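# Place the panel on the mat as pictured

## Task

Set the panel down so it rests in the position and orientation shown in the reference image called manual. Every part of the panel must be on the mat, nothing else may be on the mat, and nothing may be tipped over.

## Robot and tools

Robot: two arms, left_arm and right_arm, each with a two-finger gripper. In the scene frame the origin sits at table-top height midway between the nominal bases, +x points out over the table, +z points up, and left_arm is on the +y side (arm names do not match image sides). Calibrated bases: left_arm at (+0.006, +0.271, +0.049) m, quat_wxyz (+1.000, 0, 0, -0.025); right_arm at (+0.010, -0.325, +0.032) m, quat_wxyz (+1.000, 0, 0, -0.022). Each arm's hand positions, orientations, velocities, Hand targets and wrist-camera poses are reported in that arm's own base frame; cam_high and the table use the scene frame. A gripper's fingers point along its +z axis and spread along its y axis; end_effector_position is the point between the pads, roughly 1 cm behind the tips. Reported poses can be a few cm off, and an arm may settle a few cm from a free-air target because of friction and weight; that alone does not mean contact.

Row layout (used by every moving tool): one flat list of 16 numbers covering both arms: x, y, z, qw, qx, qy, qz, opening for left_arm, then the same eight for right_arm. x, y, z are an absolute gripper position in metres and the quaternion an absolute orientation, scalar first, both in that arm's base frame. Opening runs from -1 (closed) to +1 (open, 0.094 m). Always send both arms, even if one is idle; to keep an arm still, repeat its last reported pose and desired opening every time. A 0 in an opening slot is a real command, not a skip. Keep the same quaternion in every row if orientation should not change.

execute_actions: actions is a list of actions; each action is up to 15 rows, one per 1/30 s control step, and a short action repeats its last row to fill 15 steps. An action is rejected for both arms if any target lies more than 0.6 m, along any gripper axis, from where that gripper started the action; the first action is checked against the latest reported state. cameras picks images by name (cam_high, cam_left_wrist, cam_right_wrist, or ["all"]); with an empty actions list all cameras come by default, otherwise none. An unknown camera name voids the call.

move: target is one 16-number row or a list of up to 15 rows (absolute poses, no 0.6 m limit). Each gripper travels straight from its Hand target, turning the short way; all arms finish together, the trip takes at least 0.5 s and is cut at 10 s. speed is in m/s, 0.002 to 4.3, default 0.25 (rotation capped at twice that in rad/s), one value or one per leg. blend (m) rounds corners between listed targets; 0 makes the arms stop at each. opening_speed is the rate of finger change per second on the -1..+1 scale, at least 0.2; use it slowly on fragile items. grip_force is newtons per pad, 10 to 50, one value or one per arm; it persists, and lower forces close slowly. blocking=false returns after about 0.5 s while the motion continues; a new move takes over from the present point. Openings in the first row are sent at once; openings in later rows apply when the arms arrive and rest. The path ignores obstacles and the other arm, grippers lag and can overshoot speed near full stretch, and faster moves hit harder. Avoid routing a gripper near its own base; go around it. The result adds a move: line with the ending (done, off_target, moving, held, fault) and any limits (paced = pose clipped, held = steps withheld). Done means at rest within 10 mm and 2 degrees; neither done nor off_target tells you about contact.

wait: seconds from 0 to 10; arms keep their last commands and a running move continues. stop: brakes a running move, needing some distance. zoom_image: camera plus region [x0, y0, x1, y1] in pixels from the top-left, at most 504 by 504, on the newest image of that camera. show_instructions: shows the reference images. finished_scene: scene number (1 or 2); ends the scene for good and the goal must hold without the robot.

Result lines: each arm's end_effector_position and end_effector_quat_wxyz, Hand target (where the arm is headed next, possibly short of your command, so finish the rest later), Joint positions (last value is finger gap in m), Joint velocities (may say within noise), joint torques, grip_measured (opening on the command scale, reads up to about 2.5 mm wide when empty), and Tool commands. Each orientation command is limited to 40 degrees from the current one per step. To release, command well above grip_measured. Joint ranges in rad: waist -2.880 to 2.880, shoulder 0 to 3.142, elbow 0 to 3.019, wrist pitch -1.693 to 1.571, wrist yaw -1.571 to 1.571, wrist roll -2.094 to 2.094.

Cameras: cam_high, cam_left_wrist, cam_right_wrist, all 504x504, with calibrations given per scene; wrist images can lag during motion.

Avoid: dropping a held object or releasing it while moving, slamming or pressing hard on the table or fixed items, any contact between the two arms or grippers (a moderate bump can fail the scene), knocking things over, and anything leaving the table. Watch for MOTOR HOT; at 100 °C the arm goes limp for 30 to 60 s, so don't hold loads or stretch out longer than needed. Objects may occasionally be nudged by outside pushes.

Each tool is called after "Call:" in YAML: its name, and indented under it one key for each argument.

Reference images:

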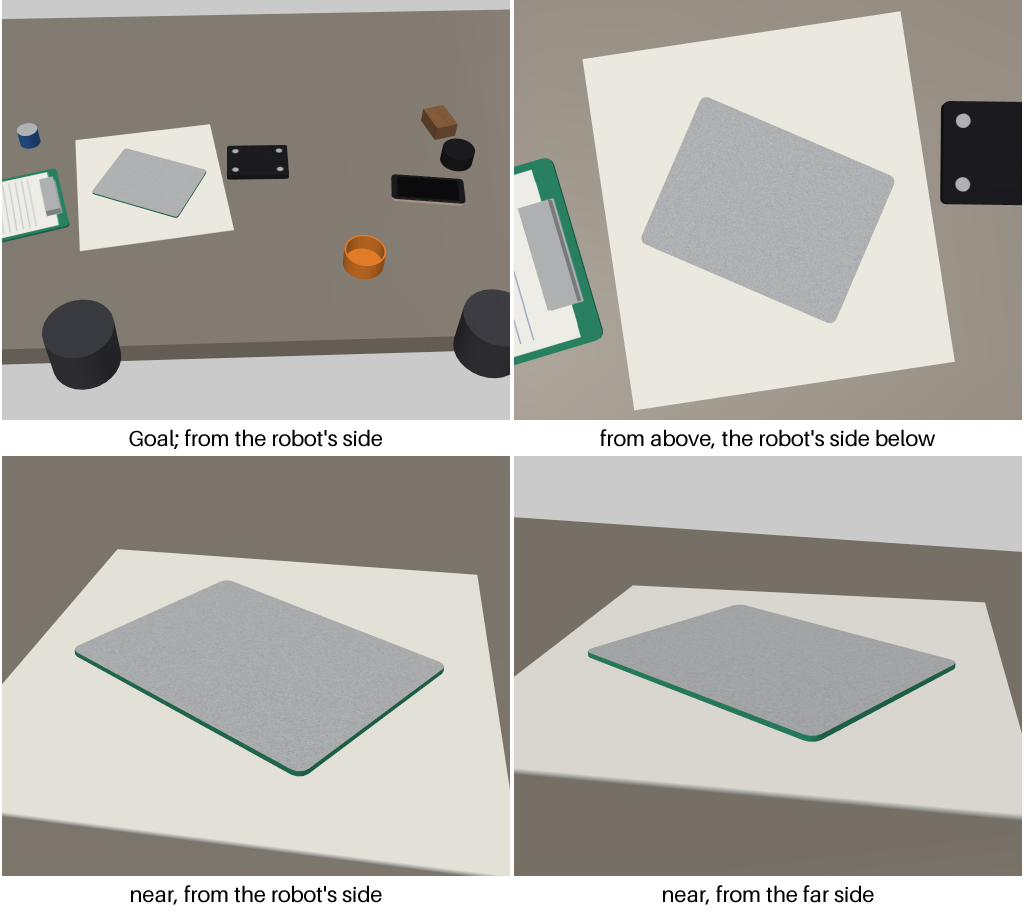

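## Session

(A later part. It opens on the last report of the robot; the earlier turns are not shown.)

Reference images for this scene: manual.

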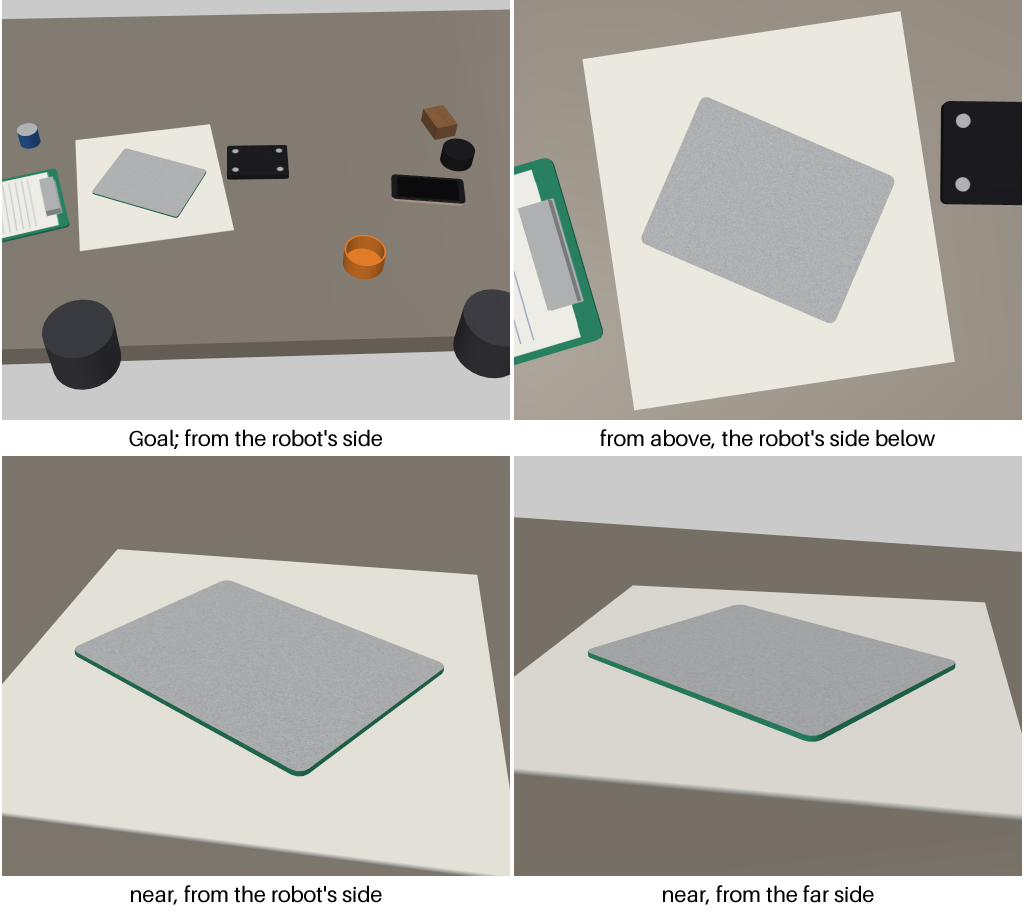

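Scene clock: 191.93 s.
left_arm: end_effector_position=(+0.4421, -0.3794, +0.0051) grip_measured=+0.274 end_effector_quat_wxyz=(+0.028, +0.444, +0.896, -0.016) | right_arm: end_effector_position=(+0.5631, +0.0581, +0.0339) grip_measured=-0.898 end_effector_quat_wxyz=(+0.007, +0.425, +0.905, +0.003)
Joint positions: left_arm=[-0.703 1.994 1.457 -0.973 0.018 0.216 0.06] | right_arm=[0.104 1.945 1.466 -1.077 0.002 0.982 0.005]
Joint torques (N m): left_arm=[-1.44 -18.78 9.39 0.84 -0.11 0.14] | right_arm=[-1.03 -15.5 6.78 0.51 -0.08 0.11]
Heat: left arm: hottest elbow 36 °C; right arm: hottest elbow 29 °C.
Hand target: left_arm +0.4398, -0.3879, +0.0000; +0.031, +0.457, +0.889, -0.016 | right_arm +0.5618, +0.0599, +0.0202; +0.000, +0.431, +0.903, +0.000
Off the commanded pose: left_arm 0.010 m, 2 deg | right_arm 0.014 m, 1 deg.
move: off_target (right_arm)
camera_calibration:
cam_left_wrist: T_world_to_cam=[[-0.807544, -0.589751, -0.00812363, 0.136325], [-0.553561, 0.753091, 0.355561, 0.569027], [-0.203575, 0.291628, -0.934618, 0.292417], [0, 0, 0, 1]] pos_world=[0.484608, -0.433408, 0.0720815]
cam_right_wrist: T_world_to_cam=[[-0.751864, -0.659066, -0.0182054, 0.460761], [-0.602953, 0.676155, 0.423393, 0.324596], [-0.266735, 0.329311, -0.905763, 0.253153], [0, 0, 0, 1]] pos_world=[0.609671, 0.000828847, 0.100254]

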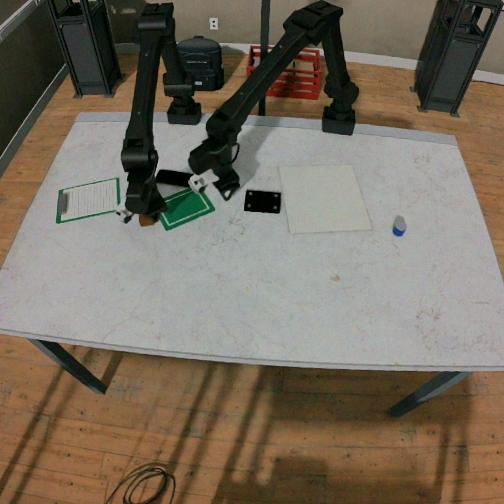

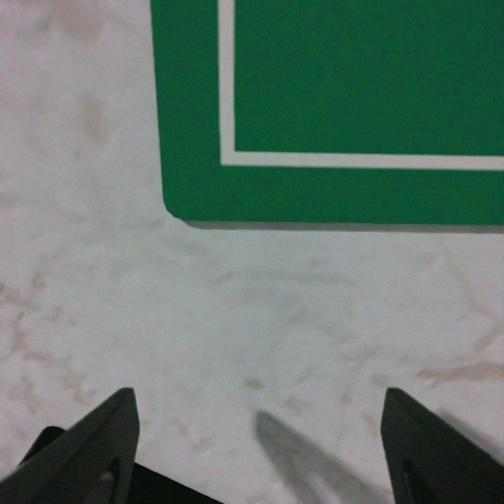

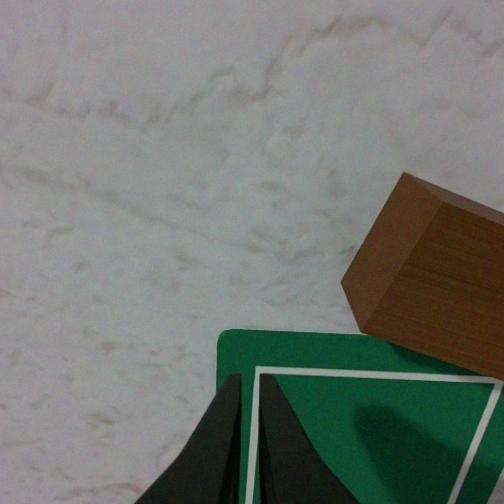

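Call:
move:
  target:
    - [0.432, -0.393, -0.020, 0.0310, 0.4568, 0.8889, -0.0160, 0.064, 0.559, 0.0635, -0.015, 0.0, 0.4305, 0.9026, 0.0, -0.9]
    - [0.432, -0.393, -0.045, 0.0310, 0.4568, 0.8889, -0.0160, 0.064, 0.559, 0.0635, -0.033, 0.0, 0.4305, 0.9026, 0.0, -0.9]
  speed: [0.12, 0.05]
  blend: [0.005, 0]
  cameras: ["cam_left_wrist", "cam_right_wrist"]

Scene clock: 195.00 s.
left_arm: end_effector_position=(+0.4393, -0.3881, -0.0256) grip_measured=+0.067 end_effector_quat_wxyz=(+0.039, +0.450, +0.892, -0.018) | right_arm: end_effector_position=(+0.5624, +0.0580, -0.0172) grip_measured=-0.898 end_effector_quat_wxyz=(+0.008, +0.428, +0.904, +0.004)
Joint positions: left_arm=[-0.718 2.032 1.425 -0.878 0.016 0.216 0.05] | right_arm=[0.104 2.01 1.416 -0.959 0.002 0.988 0.005]
Joint torques (N m): left_arm=[-1.49 -17.2 8.24 1.13 -0.07 0] | right_arm=[-0.5 -15.09 6.11 0.46 -0.09 0.13]
Heat: left arm: hottest elbow 36 °C; right arm: hottest elbow 29 °C.
Hand target: left_arm +0.4317, -0.3924, -0.0446; +0.031, +0.457, +0.889, -0.016 | right_arm +0.5586, +0.0633, -0.0327; +0.000, +0.430, +0.903, +0.000
Off the commanded pose: left_arm 0.021 m, 1 deg | right_arm 0.017 m, 1 deg.
move: off_target (left_arm, right_arm)
camera_calibration:
cam_left_wrist: T_world_to_cam=[[-0.8159, -0.577979, -0.0157539, 0.13679], [-0.549208, 0.766192, 0.333648, 0.58758], [-0.180771, 0.280875, -0.942566, 0.25129], [0, 0, 0, 1]] pos_world=[0.479737, -0.441719, 0.0429679]
cam_right_wrist: T_world_to_cam=[[-0.756043, -0.65418, -0.0211226, 0.461258], [-0.600025, 0.679841, 0.421647, 0.343974], [-0.261473, 0.331458, -0.906514, 0.203582], [0, 0, 0, 1]] pos_world=[0.608355, 0.00041928, 0.0492575]
Images, in order (width x height): cam_left_wrist 504x504, cam_right_wrist 504x504.

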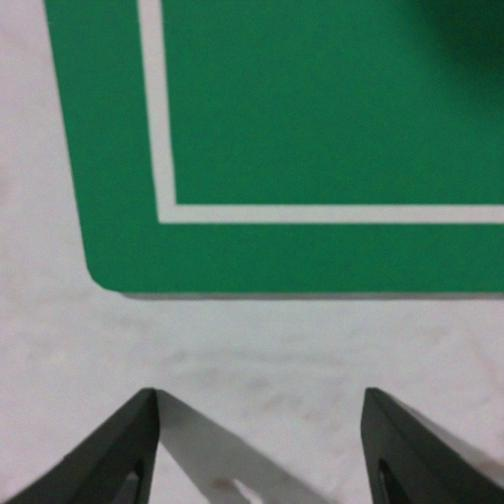

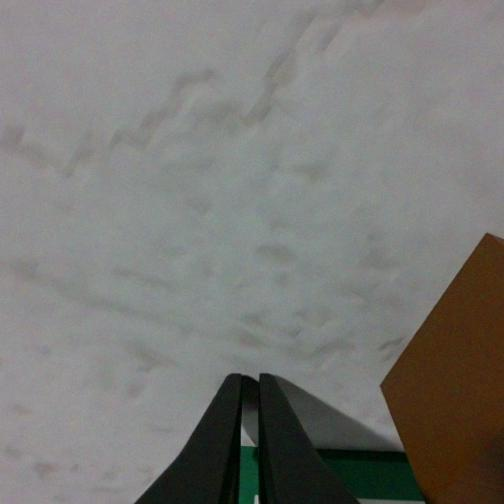

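Call:
move:
  target:
    - [0.437, -0.3895, -0.058, 0.0310, 0.4568, 0.8889, -0.0160, 0.064, 0.545, 0.0655, -0.036, 0.0, 0.4305, 0.9026, 0.0, -0.97]
    - [0.4568, -0.4171, -0.056, 0.0310, 0.4568, 0.8889, -0.0160, 0.064, 0.545, 0.0657, -0.036, 0.0, 0.4305, 0.9026, 0.0, -0.97]
  speed: [0.06, 0.06]
  blend: [0, 0]
  cameras: ["cam_left_wrist", "cam_right_wrist"]

Scene clock: 200.20 s.
left_arm: end_effector_position=(+0.4585, -0.4047, -0.0260) grip_measured=+0.067 end_effector_quat_wxyz=(+0.045, +0.450, +0.892, -0.018) | right_arm: end_effector_position=(+0.5590, +0.0586, -0.0194) grip_measured=-0.968 end_effector_quat_wxyz=(+0.016, +0.430, +0.903, +0.009)
Joint positions: left_arm=[-0.719 2.082 1.511 -0.903 0.013 0.216 0.05] | right_arm=[0.106 1.996 1.385 -0.923 0.002 0.995 0.001]
Joint torques (N m): left_arm=[-1.61 -15.09 11.79 0.59 0.06 -0.02] | right_arm=[0.09 -15.79 4.49 0.12 -0.1 0.15]
Heat: left arm: hottest elbow 35 °C; right arm: hottest elbow 29 °C.
Hand target: left_arm +0.4552, -0.4156, -0.0553; +0.031, +0.457, +0.889, -0.016 | right_arm +0.5449, +0.0653, -0.0355; +0.000, +0.431, +0.903, +0.000
Off the commanded pose: left_arm 0.032 m, 2 deg | right_arm 0.023 m, 2 deg.
move: off_target (left_arm, right_arm)
camera_calibration:
cam_left_wrist: T_world_to_cam=[[-0.815746, -0.578012, -0.0214811, 0.142628], [-0.552532, 0.767726, 0.324509, 0.612929], [-0.171079, 0.276586, -0.945639, 0.252739], [0, 0, 0, 1]] pos_world=[0.498249, -0.458024, 0.0431619]
cam_right_wrist: T_world_to_cam=[[-0.758954, -0.650098, -0.0369006, 0.46006], [-0.604312, 0.682133, 0.411706, 0.344634], [-0.242478, 0.334765, -0.910569, 0.189651], [0, 0, 0, 1]] pos_world=[0.603417, 0.000508789, 0.0477794]
Images, in order (width x height): cam_left_wrist 504x504, cam_right_wrist 504x504.

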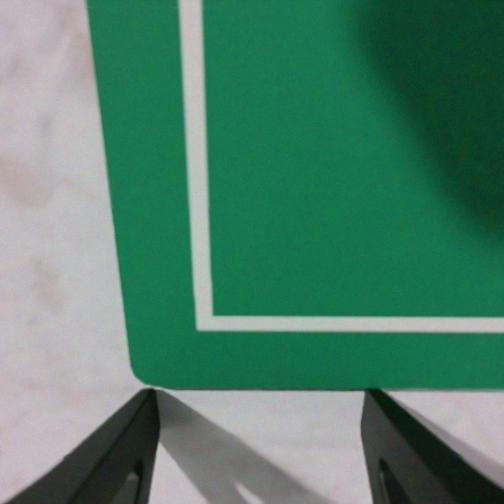

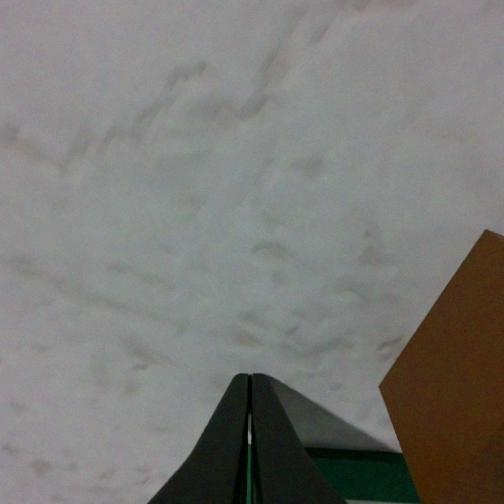

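Call:
move:
  target:
    - [0.450, -0.412, -0.036, 0.0310, 0.4568, 0.8889, -0.0160, 0.064, 0.540, 0.060, -0.020, 0.0, 0.4305, 0.9026, 0.0, -0.97]
    - [0.450, -0.412, -0.036, 0.0310, 0.4568, 0.8889, -0.0160, 0.064, 0.540, 0.060, -0.034, 0.0, 0.4305, 0.9026, 0.0, -0.97]
  speed: [0.06, 0.06]
  blend: [0, 0]
  cameras: ["cam_left_wrist", "cam_right_wrist"]

Scene clock: 202.50 s.
left_arm: end_effector_position=(+0.4576, -0.4049, -0.0259) grip_measured=+0.067 end_effector_quat_wxyz=(+0.044, +0.451, +0.891, -0.018) | right_arm: end_effector_position=(+0.5485, +0.0574, -0.0194) grip_measured=-0.968 end_effector_quat_wxyz=(+0.009, +0.430, +0.903, +0.005)
Joint positions: left_arm=[-0.72 2.082 1.511 -0.906 0.013 0.216 0.05] | right_arm=[0.106 1.982 1.362 -0.93 0.002 0.995 0.001]
Joint torques (N m): left_arm=[-1.55 -18.55 10.19 -0.36 0.06 -0.03] | right_arm=[-0.91 -15.27 4.88 0.44 -0.11 0.06]
Heat: left arm: hottest elbow 35 °C; right arm: hottest elbow 28 °C.
Hand target: left_arm +0.4499, -0.4117, -0.0358; +0.031, +0.457, +0.889, -0.016 | right_arm +0.5399, +0.0598, -0.0336; +0.000, +0.431, +0.903, +0.000
Off the commanded pose: left_arm 0.015 m, 2 deg | right_arm 0.017 m, 1 deg.
move: off_target (left_arm, right_arm)
camera_calibration:
cam_left_wrist: T_world_to_cam=[[-0.816455, -0.577027, -0.0209951, 0.142585], [-0.551082, 0.767859, 0.326651, 0.611962], [-0.172365, 0.278266, -0.944912, 0.254063], [0, 0, 0, 1]] pos_world=[0.497447, -0.458322, 0.0431631]
cam_right_wrist: T_world_to_cam=[[-0.759452, -0.650134, -0.0236305, 0.451865], [-0.597657, 0.682881, 0.420095, 0.335537], [-0.256981, 0.333165, -0.907173, 0.195487], [0, 0, 0, 1]] pos_world=[0.593942, -0.000488465, 0.047061]
Images, in order (width x height): cam_left_wrist 504x504, cam_right_wrist 504x504.

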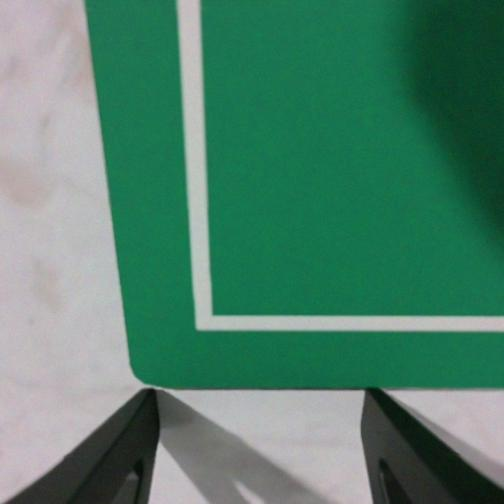

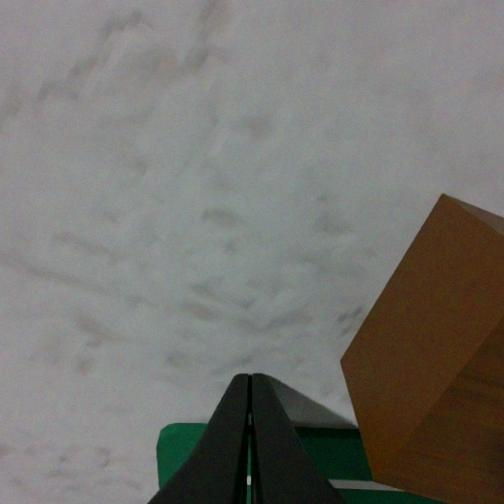

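Call:
move:
  target: [0.4646, -0.4323, -0.036, 0.0310, 0.4568, 0.8889, -0.0160, 0.064, 0.540, 0.062, -0.034, 0.0, 0.4305, 0.9026, 0.0, -0.97]
  speed: 0.06
  cameras: ["cam_left_wrist", "cam_right_wrist"]

Scene clock: 204.10 s.
left_arm: end_effector_position=(+0.4600, -0.4084, -0.0249) grip_measured=+0.067 end_effector_quat_wxyz=(+0.024, +0.452, +0.892, -0.013) | right_arm: end_effector_position=(+0.5486, +0.0575, -0.0194) grip_measured=-0.969 end_effector_quat_wxyz=(+0.010, +0.430, +0.903, +0.005)
Joint positions: left_arm=[-0.722 2.112 1.569 -0.975 0.012 0.216 0.05] | right_arm=[0.106 1.982 1.361 -0.928 0.002 0.995 0.001]
Joint torques (N m): left_arm=[-2.2 -17.32 13.55 0.73 0.06 -0.1] | right_arm=[-0.44 -15.21 4.81 0.5 -0.11 0.08]
Heat: left arm: hottest elbow 35 °C; right arm: hottest elbow 28 °C.
Hand target: left_arm +0.4634, -0.4313, -0.0356; +0.031, +0.457, +0.889, -0.016 | right_arm +0.5398, +0.0617, -0.0335; +0.000, +0.431, +0.903, +0.000
Off the commanded pose: left_arm 0.027 m, 1 deg | right_arm 0.018 m, 1 deg.
move: off_target (left_arm, right_arm)
camera_calibration:
cam_left_wrist: T_world_to_cam=[[-0.81806, -0.575014, -0.011672, 0.144309], [-0.53892, 0.759306, 0.364719, 0.607497], [-0.200856, 0.304652, -0.931045, 0.280617], [0, 0, 0, 1]] pos_world=[0.50181, -0.463787, 0.0413859]
cam_right_wrist: T_world_to_cam=[[-0.759388, -0.650175, -0.0245671, 0.45195], [-0.598164, 0.682788, 0.419524, 0.335839], [-0.25599, 0.333276, -0.907412, 0.195117], [0, 0, 0, 1]] pos_world=[0.59404, -0.000488606, 0.0472623]
Images, in order (width x height): cam_left_wrist 504x504, cam_right_wrist 504x504.

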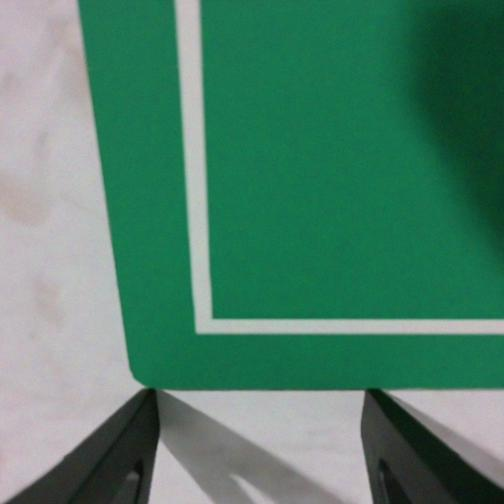

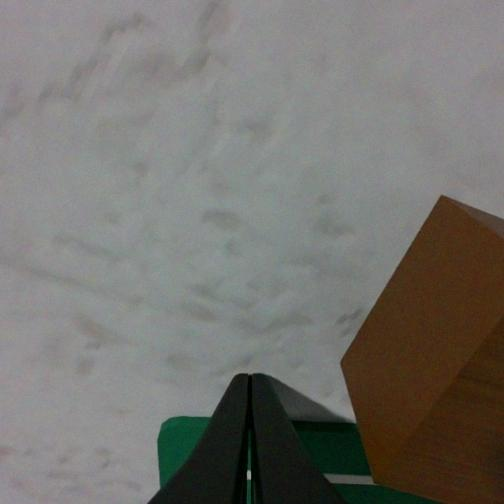

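Call:
move:
  target: [0.4660, -0.4345, 0.008, 0.0310, 0.4568, 0.8889, -0.0160, 0.064, 0.540, 0.062, -0.034, 0.0, 0.4305, 0.9026, 0.0, -0.97]
  speed: 0.05
  cameras: ["cam_left_wrist", "cam_right_wrist", "cam_high"]

Scene clock: 206.10 s.
left_arm: end_effector_position=(+0.4601, -0.4151, -0.0103) grip_measured=+0.067 end_effector_quat_wxyz=(+0.014, +0.455, +0.890, -0.010) | right_arm: end_effector_position=(+0.5486, +0.0575, -0.0194) grip_measured=-0.969 end_effector_quat_wxyz=(+0.010, +0.430, +0.903, +0.005)
Joint positions: left_arm=[-0.73 2.115 1.619 -1.043 0.012 0.216 0.05] | right_arm=[0.106 1.982 1.361 -0.928 0.002 0.995 0.001]
Joint torques (N m): left_arm=[-1.67 -21.54 13.29 -0.38 0.07 -0.1] | right_arm=[-0.38 -15.03 4.82 0.5 -0.15 0.09]
Heat: left arm: hottest elbow 35 °C; right arm: hottest elbow 28 °C.
Hand target: left_arm +0.4652, -0.4340, +0.0083; +0.031, +0.457, +0.889, -0.016 | right_arm +0.5398, +0.0617, -0.0336; +0.000, +0.431, +0.903, +0.000
Off the commanded pose: left_arm 0.027 m, 2 deg | right_arm 0.018 m, 1 deg.
move: off_target (left_arm, right_arm)
camera_calibration:
cam_left_wrist: T_world_to_cam=[[-0.8228, -0.568291, -0.00671904, 0.145718], [-0.526939, 0.758392, 0.383636, 0.601621], [-0.212922, 0.319197, -0.92346, 0.307997], [0, 0, 0, 1]] pos_world=[0.502494, -0.471766, 0.0545983]
cam_right_wrist: T_world_to_cam=[[-0.759388, -0.650175, -0.0245671, 0.45195], [-0.598164, 0.682788, 0.419524, 0.335839], [-0.25599, 0.333276, -0.907412, 0.195117], [0, 0, 0, 1]] pos_world=[0.59404, -0.000488606, 0.0472623]

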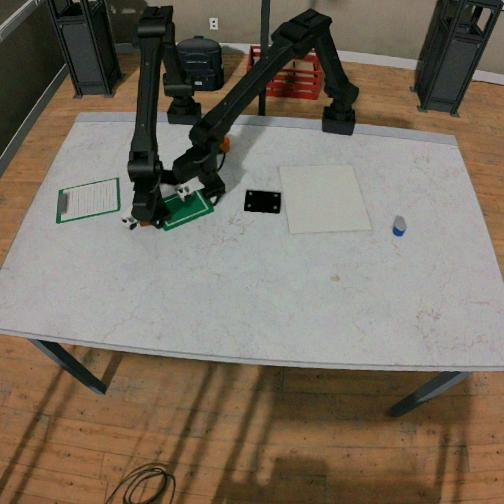

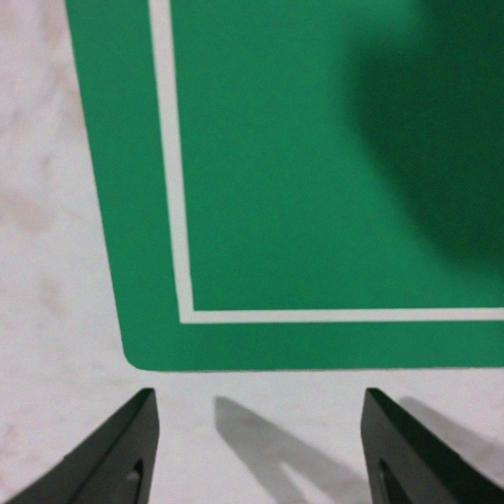

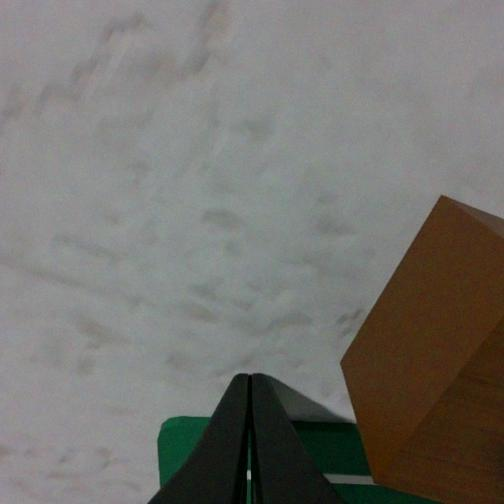

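Call:
move:
  target:
    - [0.452, -0.385, 0.06, 0.0583, -0.3000, 0.9346, -0.1817, 0.064, 0.540, 0.062, -0.034, 0.0, 0.4305, 0.9026, 0.0, -0.97]
    - [0.462, -0.398, 0.012, 0.0583, -0.3000, 0.9346, -0.1817, 0.064, 0.540, 0.062, -0.034, 0.0, 0.4305, 0.9026, 0.0, -0.97]
  speed: [0.5, 0.12]
  blend: [0, 0]
  cameras: ["cam_left_wrist", "cam_high"]

Scene clock: 216.90 s.
left_arm: end_effector_position=(+0.4560, -0.3958, +0.0138) grip_measured=+0.067 end_effector_quat_wxyz=(+0.055, -0.292, +0.939, -0.176) | right_arm: end_effector_position=(+0.5486, +0.0575, -0.0194) grip_measured=-0.969 end_effector_quat_wxyz=(+0.010, +0.430, +0.903, +0.005)
Joint positions: left_arm=[-0.685 1.894 1.272 -0.591 0.102 -1.306 0.05] | right_arm=[0.106 1.982 1.361 -0.928 0.002 0.995 0.001]
Joint torques (N m): left_arm=[0.03 -17.49 9.77 1.51 -0.14 -0.11] | right_arm=[-0.38 -15.38 4.88 0.46 -0.09 0.1]
Heat: left arm: hottest elbow 35 °C; right arm: hottest shoulder 27 °C.
Hand target: left_arm +0.4620, -0.3979, +0.0121; +0.058, -0.300, +0.935, -0.182 | right_arm +0.5398, +0.0617, -0.0336; +0.000, +0.431, +0.903, +0.000
Off the commanded pose: left_arm 0.007 m, 1 deg | right_arm 0.018 m, 1 deg.
move: off_target (right_arm)
camera_calibration:
cam_left_wrist: T_world_to_cam=[[0.513327, -0.782647, 0.352078, -0.545622], [-0.842351, -0.381035, 0.381125, 0.268472], [-0.164132, -0.492215, -0.854859, -0.0211812], [0, 0, 0, 1]] pos_world=[0.502754, -0.335158, 0.0716733]
Images, in order (width x height): cam_high 504x504, cam_left_wrist 504x504.

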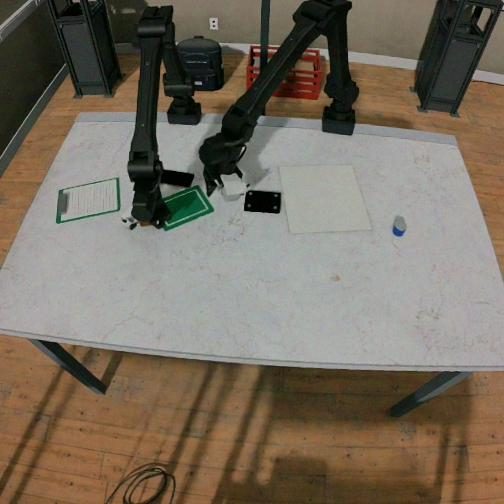

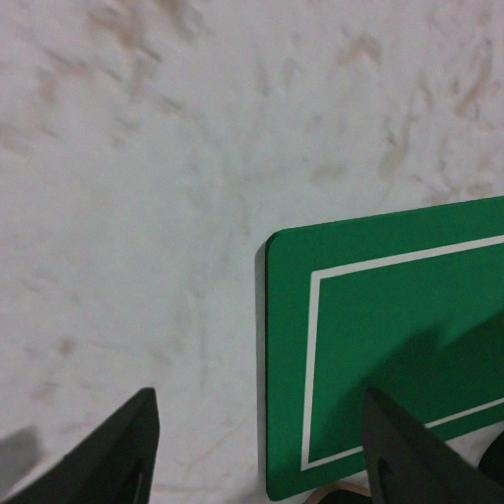

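Call:
move:
  target:
    - [0.4707, -0.4102, -0.022, 0.0583, -0.3000, 0.9346, -0.1817, 0.064, 0.540, 0.062, -0.034, 0.0, 0.4305, 0.9026, 0.0, -0.97]
    - [0.496, -0.4455, -0.026, 0.0583, -0.3000, 0.9346, -0.1817, 0.064, 0.540, 0.062, -0.034, 0.0, 0.4305, 0.9026, 0.0, -0.97]
  speed: [0.08, 0.06]
  blend: [0, 0]
  cameras: ["cam_left_wrist"]

Scene clock: 221.47 s.
left_arm: end_effector_position=(+0.4888, -0.4227, -0.0157) grip_measured=+0.066 end_effector_quat_wxyz=(+0.057, -0.303, +0.935, -0.176) | right_arm: end_effector_position=(+0.5487, +0.0574, -0.0194) grip_measured=-0.969 end_effector_quat_wxyz=(+0.010, +0.430, +0.903, +0.005)
Joint positions: left_arm=[-0.688 2.028 1.398 -0.581 0.092 -1.332 0.05] | right_arm=[0.106 1.982 1.361 -0.928 0.002 0.995 0.001]
Joint torques (N m): left_arm=[-1.96 -16.15 13.71 1.31 -0.13 -0.09] | right_arm=[-0.26 -15.15 4.88 0.39 -0.12 0.1]
Heat: left arm: hottest elbow 34 °C; right arm: hottest shoulder 27 °C.
Hand target: left_arm +0.4945, -0.4445, -0.0256; +0.058, -0.300, +0.935, -0.182 | right_arm +0.5398, +0.0617, -0.0336; +0.000, +0.431, +0.903, +0.000
Off the commanded pose: left_arm 0.026 m, 1 deg | right_arm 0.018 m, 1 deg.
move: off_target (left_arm, right_arm)
camera_calibration:
cam_left_wrist: T_world_to_cam=[[0.532104, -0.769573, 0.35302, -0.576728], [-0.833041, -0.401321, 0.380767, 0.283944], [-0.151354, -0.496688, -0.854631, -0.0623737], [0, 0, 0, 1]] pos_world=[0.533976, -0.360862, 0.0421738]
Images, in order (width x height): cam_left_wrist 504x504.

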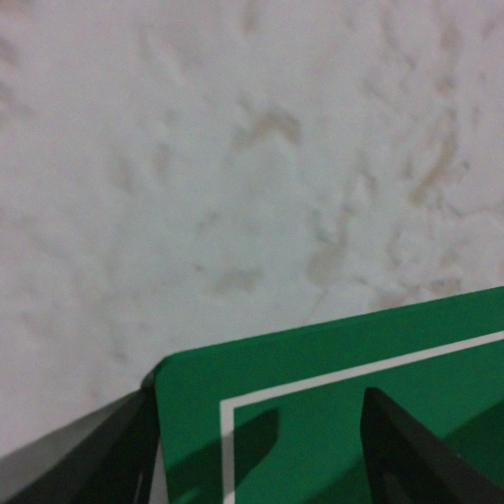

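Call:
move:
  target:
    - [0.4640, -0.4270, -0.022, 0.0583, -0.3000, 0.9346, -0.1817, 0.064, 0.540, 0.062, -0.034, 0.0, 0.4305, 0.9026, 0.0, -0.97]
    - [0.487, -0.459, -0.027, 0.0583, -0.3000, 0.9346, -0.1817, 0.064, 0.540, 0.062, -0.034, 0.0, 0.4305, 0.9026, 0.0, -0.97]
  speed: [0.1, 0.06]
  blend: [0, 0]
  cameras: ["cam_left_wrist", "cam_right_wrist"]

Scene clock: 224.10 s.
left_arm: end_effector_position=(+0.4811, -0.4301, -0.0159) grip_measured=+0.066 end_effector_quat_wxyz=(+0.058, -0.306, +0.935, -0.172) | right_arm: end_effector_position=(+0.5494, +0.0568, -0.0193) grip_measured=-0.969 end_effector_quat_wxyz=(+0.012, +0.430, +0.903, +0.004)
Joint positions: left_arm=[-0.708 2.027 1.399 -0.586 0.078 -1.355 0.05] | right_arm=[0.106 1.982 1.361 -0.926 0.006 0.995 0.001]
Joint torques (N m): left_arm=[-2.55 -15.79 14.17 1.59 0.02 -0.11] | right_arm=[-0.38 -15.21 4.83 0.24 -0.24 0.07]
Heat: left arm: hottest elbow 35 °C; right arm: hottest shoulder 28 °C.
Hand target: left_arm +0.4851, -0.4575, -0.0262; +0.058, -0.300, +0.935, -0.182 | right_arm +0.5399, +0.0617, -0.0335; +0.000, +0.431, +0.903, +0.000
Off the commanded pose: left_arm 0.032 m, 1 deg | right_arm 0.018 m, 1 deg.
move: off_target (left_arm, right_arm)
camera_calibration:
cam_left_wrist: T_world_to_cam=[[0.53736, -0.769197, 0.345803, -0.58074], [-0.82994, -0.40948, 0.378847, 0.269568], [-0.149809, -0.490574, -0.858426, -0.0655032], [0, 0, 0, 1]] pos_world=[0.525979, -0.368454, 0.042467]
cam_right_wrist: T_world_to_cam=[[-0.759406, -0.650158, -0.0244186, 0.452084], [-0.599374, 0.684502, 0.414979, 0.33717], [-0.253088, 0.329774, -0.909503, 0.194119], [0, 0, 0, 1]] pos_world=[0.594535, -0.000882694, 0.0476727]
Images, in order (width x height): cam_left_wrist 504x504, cam_right_wrist 504x504.

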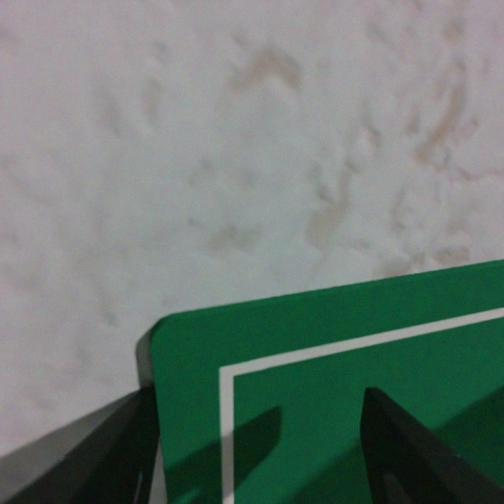

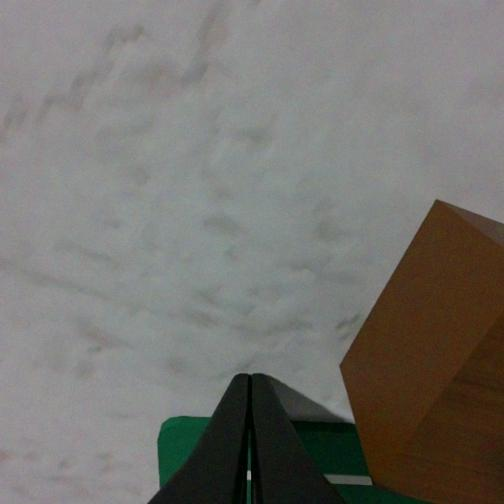

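Call:
move:
  target: [0.4865, -0.4590, 0.010, 0.0583, -0.3000, 0.9346, -0.1817, 0.064, 0.540, 0.062, -0.034, 0.0, 0.4305, 0.9026, 0.0, -0.97]
  speed: 0.04
  cameras: ["cam_left_wrist", "cam_right_wrist"]

Scene clock: 226.00 s.
left_arm: end_effector_position=(+0.4811, -0.4403, -0.0057) grip_measured=+0.066 end_effector_quat_wxyz=(+0.054, -0.301, +0.937, -0.168) | right_arm: end_effector_position=(+0.5494, +0.0568, -0.0193) grip_measured=-0.969 end_effector_quat_wxyz=(+0.012, +0.430, +0.903, +0.004)
Joint positions: left_arm=[-0.72 2.03 1.44 -0.633 0.078 -1.356 0.05] | right_arm=[0.106 1.982 1.361 -0.926 0.006 0.995 0.001]
Joint torques (N m): left_arm=[-1.55 -20.07 13.15 0.31 0.01 -0.11] | right_arm=[-0.38 -15.21 4.82 0.4 -0.26 0.09]
Heat: left arm: hottest elbow 35 °C; right arm: hottest shoulder 28 °C.
Hand target: left_arm +0.4858, -0.4585, +0.0103; +0.058, -0.300, +0.935, -0.182 | right_arm +0.5399, +0.0617, -0.0335; +0.000, +0.431, +0.903, +0.000
Off the commanded pose: left_arm 0.025 m, 2 deg | right_arm 0.018 m, 1 deg.
move: off_target (left_arm, right_arm)
camera_calibration:
cam_left_wrist: T_world_to_cam=[[0.531573, -0.776998, 0.3372, -0.592891], [-0.831425, -0.402637, 0.382905, 0.265311], [-0.161747, -0.483898, -0.860047, -0.0531023], [0, 0, 0, 1]] pos_world=[0.527162, -0.379547, 0.052663]
cam_right_wrist: T_world_to_cam=[[-0.759406, -0.650158, -0.0244186, 0.452084], [-0.599374, 0.684502, 0.414979, 0.33717], [-0.253088, 0.329774, -0.909503, 0.194119], [0, 0, 0, 1]] pos_world=[0.594535, -0.000882694, 0.0476727]
Images, in order (width x height): cam_left_wrist 504x504, cam_right_wrist 504x504.

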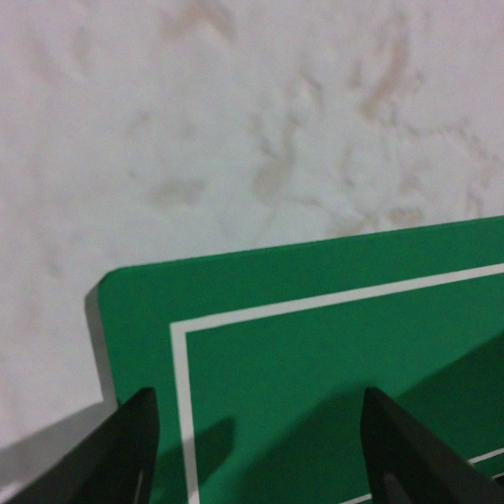

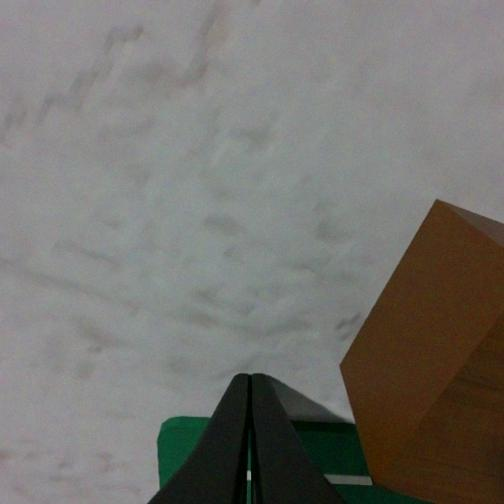

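Call:
zoom_image:
  camera: "cam_left_wrist"
  region: [60, 230, 260, 430]

Scaled by 2.520 from the camera's 504x504 image, which has a finer 720x720 frame.

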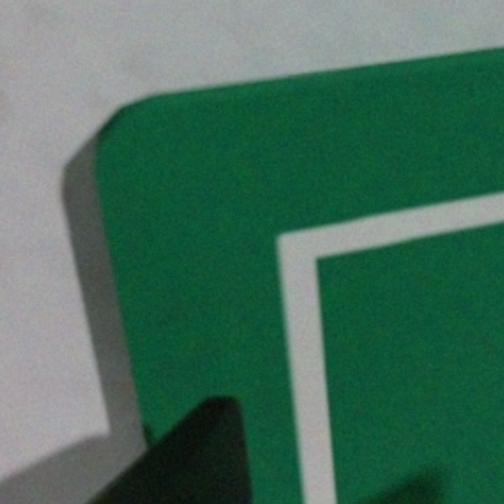

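Call:
move:
  target:
    - [0.4580, -0.4220, 0.005, 0.0478, -0.3019, 0.9405, -0.1490, 0.064, 0.540, 0.062, -0.034, 0.0, 0.4305, 0.9026, 0.0, -0.97]
    - [0.4580, -0.4220, -0.048, 0.0478, -0.3019, 0.9405, -0.1490, 0.064, 0.540, 0.062, -0.034, 0.0, 0.4305, 0.9026, 0.0, -0.97]
    - [0.4930, -0.4680, -0.048, 0.0478, -0.3019, 0.9405, -0.1490, 0.064, 0.540, 0.062, -0.034, 0.0, 0.4305, 0.9026, 0.0, -0.97]
  speed: [0.1, 0.06, 0.06]
  blend: [0.005, 0, 0]
  cameras: ["cam_left_wrist", "cam_right_wrist"]

Scene clock: 233.47 s.
left_arm: end_effector_position=(+0.4829, -0.4405, -0.0182) grip_measured=+0.066 end_effector_quat_wxyz=(+0.047, -0.305, +0.940, -0.142) | right_arm: end_effector_position=(+0.5533, +0.0506, -0.0192) grip_measured=-0.969 end_effector_quat_wxyz=(+0.020, +0.434, +0.901, +0.003)
Joint positions: left_arm=[-0.722 2.072 1.487 -0.692 0.062 -1.359 0.05] | right_arm=[0.097 1.982 1.361 -0.912 0.016 0.995 0.001]
Joint torques (N m): left_arm=[-1.96 -14.15 14.39 2.52 -0.03 -0.11] | right_arm=[0.15 -15.91 5.05 -0.2 -0.63 0.06]
Heat: left arm: hottest elbow 35 °C; right arm: hottest shoulder 28 °C.
Hand target: left_arm +0.4898, -0.4651, -0.0468; +0.048, -0.302, +0.940, -0.149 | right_arm +0.5399, +0.0615, -0.0335; +0.000, +0.431, +0.903, +0.000
Off the commanded pose: left_arm 0.042 m, 1 deg | right_arm 0.023 m, 2 deg.
move: off_target (left_arm, right_arm)
camera_calibration:
cam_left_wrist: T_world_to_cam=[[0.545526, -0.788204, 0.284843, -0.602418], [-0.817237, -0.424935, 0.389299, 0.254952], [-0.185807, -0.445157, -0.875963, -0.0352893], [0, 0, 0, 1]] pos_world=[0.530434, -0.3822, 0.04143]
cam_right_wrist: T_world_to_cam=[[-0.764873, -0.643493, -0.029771, 0.453591], [-0.598946, 0.69339, 0.400592, 0.34282], [-0.237135, 0.324233, -0.915773, 0.188618], [0, 0, 0, 1]] pos_world=[0.596998, -0.0069811, 0.0489049]
Images, in order (width x height): cam_left_wrist 504x504, cam_right_wrist 504x504.

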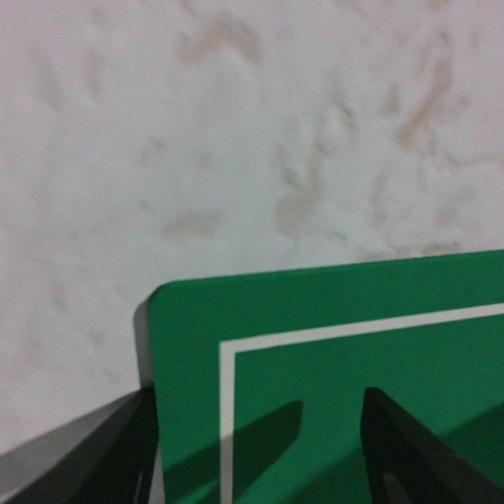

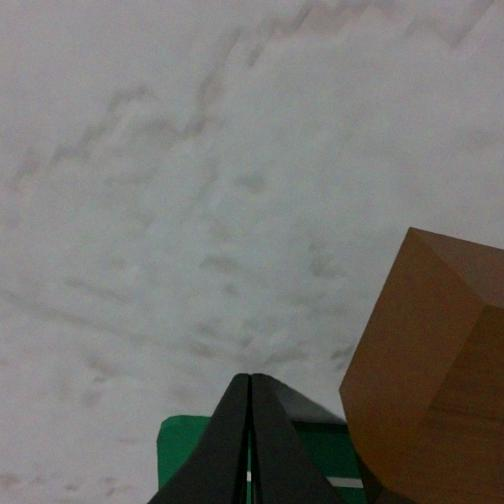

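Call:
move:
  target: [0.4930, -0.4690, -0.008, 0.0478, -0.3019, 0.9405, -0.1490, 0.064, 0.540, 0.062, -0.034, 0.0, 0.4305, 0.9026, 0.0, -0.97]
  speed: 0.04
  cameras: ["cam_left_wrist", "cam_right_wrist"]

Scene clock: 235.23 s.
left_arm: end_effector_position=(+0.4832, -0.4408, -0.0167) grip_measured=+0.066 end_effector_quat_wxyz=(+0.040, -0.306, +0.942, -0.130) | right_arm: end_effector_position=(+0.5533, +0.0506, -0.0192) grip_measured=-0.969 end_effector_quat_wxyz=(+0.020, +0.434, +0.901, +0.003)
Joint positions: left_arm=[-0.722 2.083 1.516 -0.738 0.062 -1.359 0.05] | right_arm=[0.097 1.982 1.361 -0.912 0.016 0.995 0.001]
Joint torques (N m): left_arm=[-2.08 -18.96 14.74 0.79 -0.02 -0.12] | right_arm=[0.56 -15.38 4.92 -0.09 -0.59 0.07]
Heat: left arm: hottest elbow 35 °C; right arm: hottest shoulder 28 °C.
Hand target: left_arm +0.4916, -0.4679, -0.0071; +0.048, -0.302, +0.940, -0.150 | right_arm +0.5399, +0.0615, -0.0335; +0.000, +0.431, +0.903, +0.000
Off the commanded pose: left_arm 0.031 m, 2 deg | right_arm 0.023 m, 2 deg.
move: off_target (left_arm, right_arm)
camera_calibration:
cam_left_wrist: T_world_to_cam=[[0.551189, -0.793224, 0.258816, -0.608638], [-0.809016, -0.432172, 0.398397, 0.247495], [-0.204165, -0.428978, -0.87994, -0.0180747], [0, 0, 0, 1]] pos_world=[0.532012, -0.38358, 0.0430192]
cam_right_wrist: T_world_to_cam=[[-0.764873, -0.643493, -0.029771, 0.453591], [-0.598946, 0.69339, 0.400592, 0.34282], [-0.237135, 0.324233, -0.915773, 0.188618], [0, 0, 0, 1]] pos_world=[0.596998, -0.0069811, 0.0489049]
Images, in order (width x height): cam_left_wrist 504x504, cam_right_wrist 504x504.

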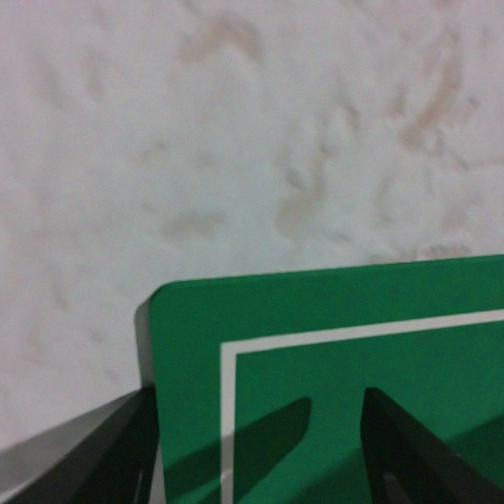

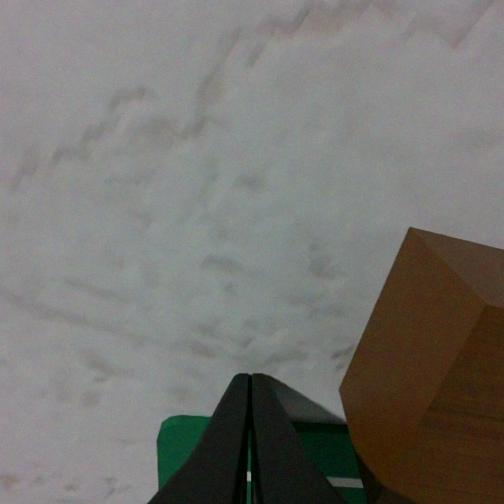

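Call:
move:
  target: [0.4945, -0.4710, 0.018, 0.0478, -0.3019, 0.9405, -0.1490, 0.064, 0.540, 0.062, -0.034, 0.0, 0.4305, 0.9026, 0.0, -0.97]
  speed: 0.04
  cameras: ["cam_left_wrist", "cam_right_wrist"]

Scene clock: 236.33 s.
left_arm: end_effector_position=(+0.4868, -0.4457, -0.0076) grip_measured=+0.066 end_effector_quat_wxyz=(+0.041, -0.305, +0.942, -0.132) | right_arm: end_effector_position=(+0.5534, +0.0509, -0.0188) grip_measured=-0.969 end_effector_quat_wxyz=(+0.020, +0.434, +0.901, +0.004)
Joint positions: left_arm=[-0.724 2.082 1.541 -0.76 0.063 -1.359 0.05] | right_arm=[0.097 1.981 1.361 -0.912 0.014 0.995 0.001]
Joint torques (N m): left_arm=[-0.26 -20.84 9.05 0.61 -0.08 0.01] | right_arm=[-1.32 -15.97 6.43 -0.02 -0.11 -0.03]
Heat: left arm: hottest elbow 36 °C; right arm: hottest shoulder 28 °C.
Hand target: left_arm +0.4851, -0.4438, -0.0106; +0.040, -0.306, +0.942, -0.129 | right_arm +0.5532, +0.0512, -0.0192; +0.020, +0.434, +0.901, +0.005
Off the commanded pose: left_arm 0.037 m, 2 deg | right_arm 0.023 m, 2 deg.
move: held (left_arm, right_arm; a check stopped the path); limits=held
pose unreachable (left arm): on one or more control steps of this call, first in action 0 (counted from 0), this arm could not follow its commanded pose, so it was not sent that pose on those steps. It may still have moved: this result reports where it is.
cause: moving toward the commanded pose would bring a part of the arm too close to another arm (this arm's wrist (the part past joint 4) and the right arm's forearm (the part past joint 3), along the way the arms are being sent, or toward where that arm still pushes).
pose unreachable (right arm): on one or more control steps of this call, first in action 0 (counted from 0), this arm could not follow its commanded pose, so it was not sent that pose on those steps. It may still have moved: this result reports where it is.
cause: moving toward the commanded pose would bring a part of the arm too close to another arm (this arm's forearm (the part past joint 3) and the left arm's wrist (the part past joint 4), along the way the arms are being sent, or toward where that arm still pushes).
camera_calibration:
cam_left_wrist: T_world_to_cam=[[0.549183, -0.793283, 0.262868, -0.615867], [-0.810832, -0.429627, 0.397457, 0.246675], [-0.20236, -0.431418, -0.879164, -0.0134539], [0, 0, 0, 1]] pos_world=[0.535513, -0.388383, 0.0520211]
cam_right_wrist: T_world_to_cam=[[-0.764815, -0.64348, -0.0314807, 0.453776], [-0.599219, 0.692561, 0.401617, 0.34267], [-0.23663, 0.326026, -0.915267, 0.188513], [0, 0, 0, 1]] pos_world=[0.596997, -0.00678419, 0.0492025]
Images, in order (width x height): cam_left_wrist 504x504, cam_right_wrist 504x504.

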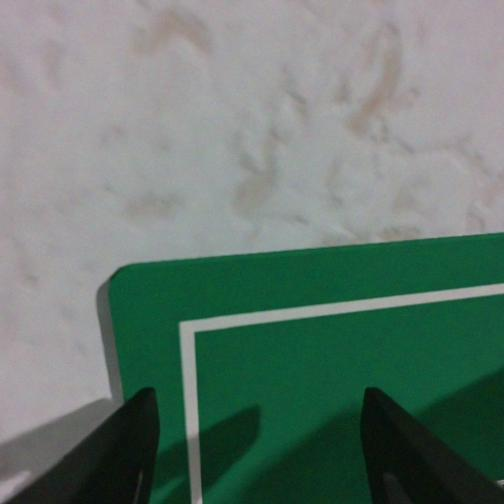

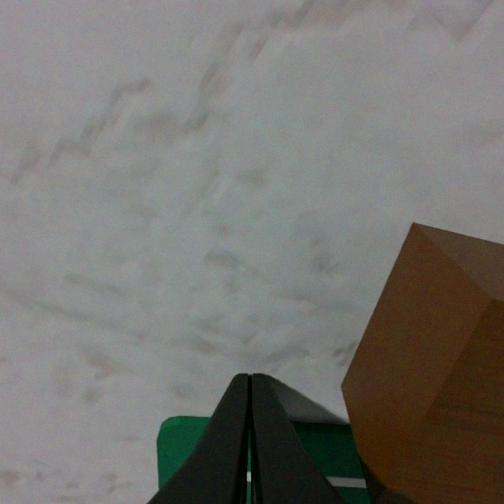

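Call:
move:
  target:
    - [0.42, -0.37, 0.06, 0.0478, -0.3019, 0.9405, -0.1490, 0.064, 0.5532, 0.0512, -0.0192, 0.0, 0.4305, 0.9026, 0.0, -0.97]
    - [0.34, -0.10, 0.28, 0.2588, 0.0, 0.9659, 0.0, 0.064, 0.57, 0.04, 0.10, 0.0, 0.4305, 0.9026, 0.0, -0.97]
    - [0.28, 0.02, 0.32, 0.2588, 0.0, 0.9659, 0.0, 0.064, 0.36, 0.10, 0.27, 0.2, 0.0, 0.98, 0.0, -0.15]
  speed: [0.2, 0.5, 0.5]
  blend: [0.03, 0.06, 0]
  cameras: ["all"]

Scene clock: 251.27 s.
left_arm: end_effector_position=(+0.2807, +0.0154, +0.3092) grip_measured=+0.066 end_effector_quat_wxyz=(+0.252, +0.000, +0.968, -0.003) | right_arm: end_effector_position=(+0.3639, +0.0975, +0.2739) grip_measured=-0.152 end_effector_quat_wxyz=(+0.208, +0.013, +0.978, +0.003)
Joint positions: left_arm=[0.087 0.744 0.978 -1.298 0.049 0.075 0.05] | right_arm=[0.322 1.066 1.082 -1.186 0.128 0.322 0.04]
Joint torques (N m): left_arm=[1.26 -4.13 13.34 0.59 0.08 0.13] | right_arm=[-0.09 -5.48 8.36 0.28 0.02 -0.23]
Heat: left arm: hottest elbow 35 °C; right arm: hottest shoulder 29 °C.
Hand target: left_arm +0.2799, +0.0199, +0.3199; +0.259, +0.000, +0.966, +0.000 | right_arm +0.3601, +0.0999, +0.2701; +0.200, +0.000, +0.980, +0.000
Off the commanded pose: left_arm 0.012 m, 1 deg | right_arm 0.006 m, 2 deg.
move: off_target (left_arm)
camera_calibration:
cam_left_wrist: T_world_to_cam=[[-0.0147747, -0.999798, -0.0135985, 0.0268453], [-0.996476, 0.015846, -0.0823731, 0.345364], [0.082572, 0.0123335, -0.996509, 0.371757], [0, 0, 0, 1]] pos_world=[0.313847, 0.0167822, 0.399272]
cam_right_wrist: T_world_to_cam=[[0.00311875, -0.999963, -0.00804472, 0.0969714], [-0.999613, -0.00333988, 0.027622, 0.395296], [-0.0276479, 0.00795546, -0.999586, 0.374449], [0, 0, 0, 1]] pos_world=[0.405194, 0.0953092, 0.364155]

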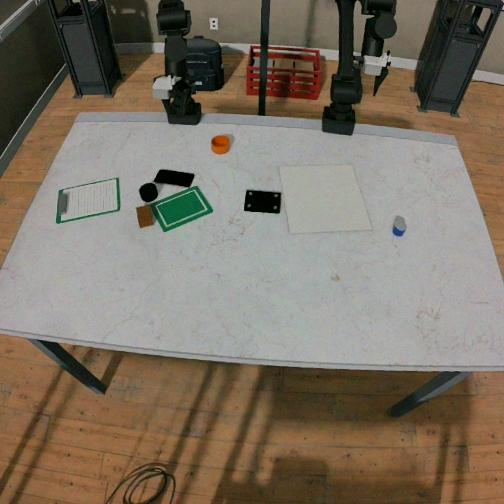

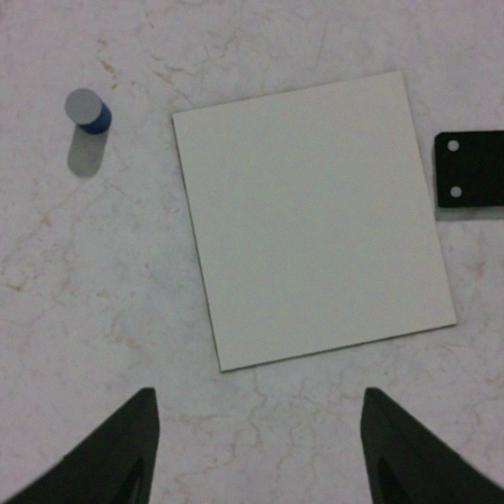

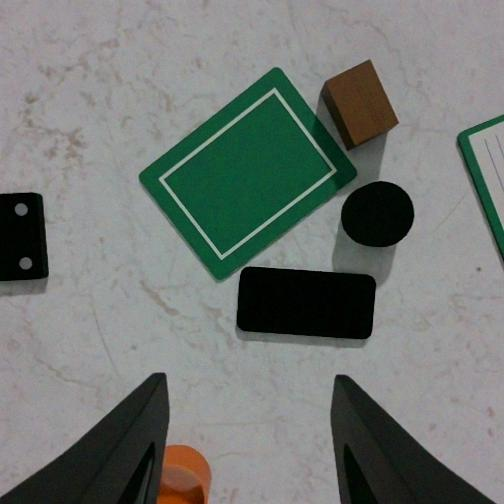

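Call:
move:
  target:
    - [0.28, 0.02, 0.32, 0.2588, 0.0, 0.9659, 0.0, 0.064, 0.393, 0.057, 0.06, 0.0, -0.328, 0.9447, 0.0, -0.36]
    - [0.28, 0.02, 0.32, 0.2588, 0.0, 0.9659, 0.0, 0.064, 0.392, 0.058, -0.034, 0.0, -0.328, 0.9447, 0.0, -0.36]
  speed: [0.35, 0.1]
  blend: [0.01, 0]
  cameras: ["cam_right_wrist"]

Scene clock: 257.97 s.
left_arm: end_effector_position=(+0.2807, +0.0154, +0.3092) grip_measured=+0.066 end_effector_quat_wxyz=(+0.252, +0.000, +0.968, -0.003) | right_arm: end_effector_position=(+0.3935, +0.0615, -0.0213) grip_measured=-0.358 end_effector_quat_wxyz=(+0.007, -0.325, +0.946, -0.001)
Joint positions: left_arm=[0.087 0.744 0.978 -1.298 0.049 0.075 0.05] | right_arm=[0.156 1.674 0.875 -0.759 -0.001 -0.506 0.03]
Joint torques (N m): left_arm=[1.26 -4.13 13.33 0.61 0.08 0.13] | right_arm=[-1.9 -8.59 4.93 0.87 -0.09 -0.23]
Heat: left arm: hottest elbow 36 °C; right arm: hottest shoulder 28 °C.
Hand target: left_arm +0.2799, +0.0199, +0.3199; +0.259, +0.000, +0.966, +0.000 | right_arm +0.3916, +0.0580, -0.0336; +0.000, -0.328, +0.945, +0.000
Off the commanded pose: left_arm 0.012 m, 1 deg | right_arm 0.013 m, 1 deg.
move: off_target (left_arm, right_arm)
camera_calibration:
cam_right_wrist: T_world_to_cam=[[0.6348, -0.772675, -0.00136001, -0.203842], [-0.700443, -0.576198, 0.421159, 0.35886], [-0.326203, -0.266399, -0.906986, 0.216842], [0, 0, 0, 1]] pos_world=[0.451494, 0.107037, 0.0452588]
Images, in order (width x height): cam_right_wrist 504x504.

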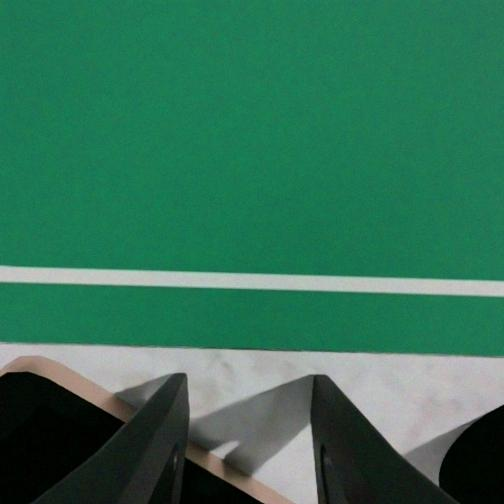

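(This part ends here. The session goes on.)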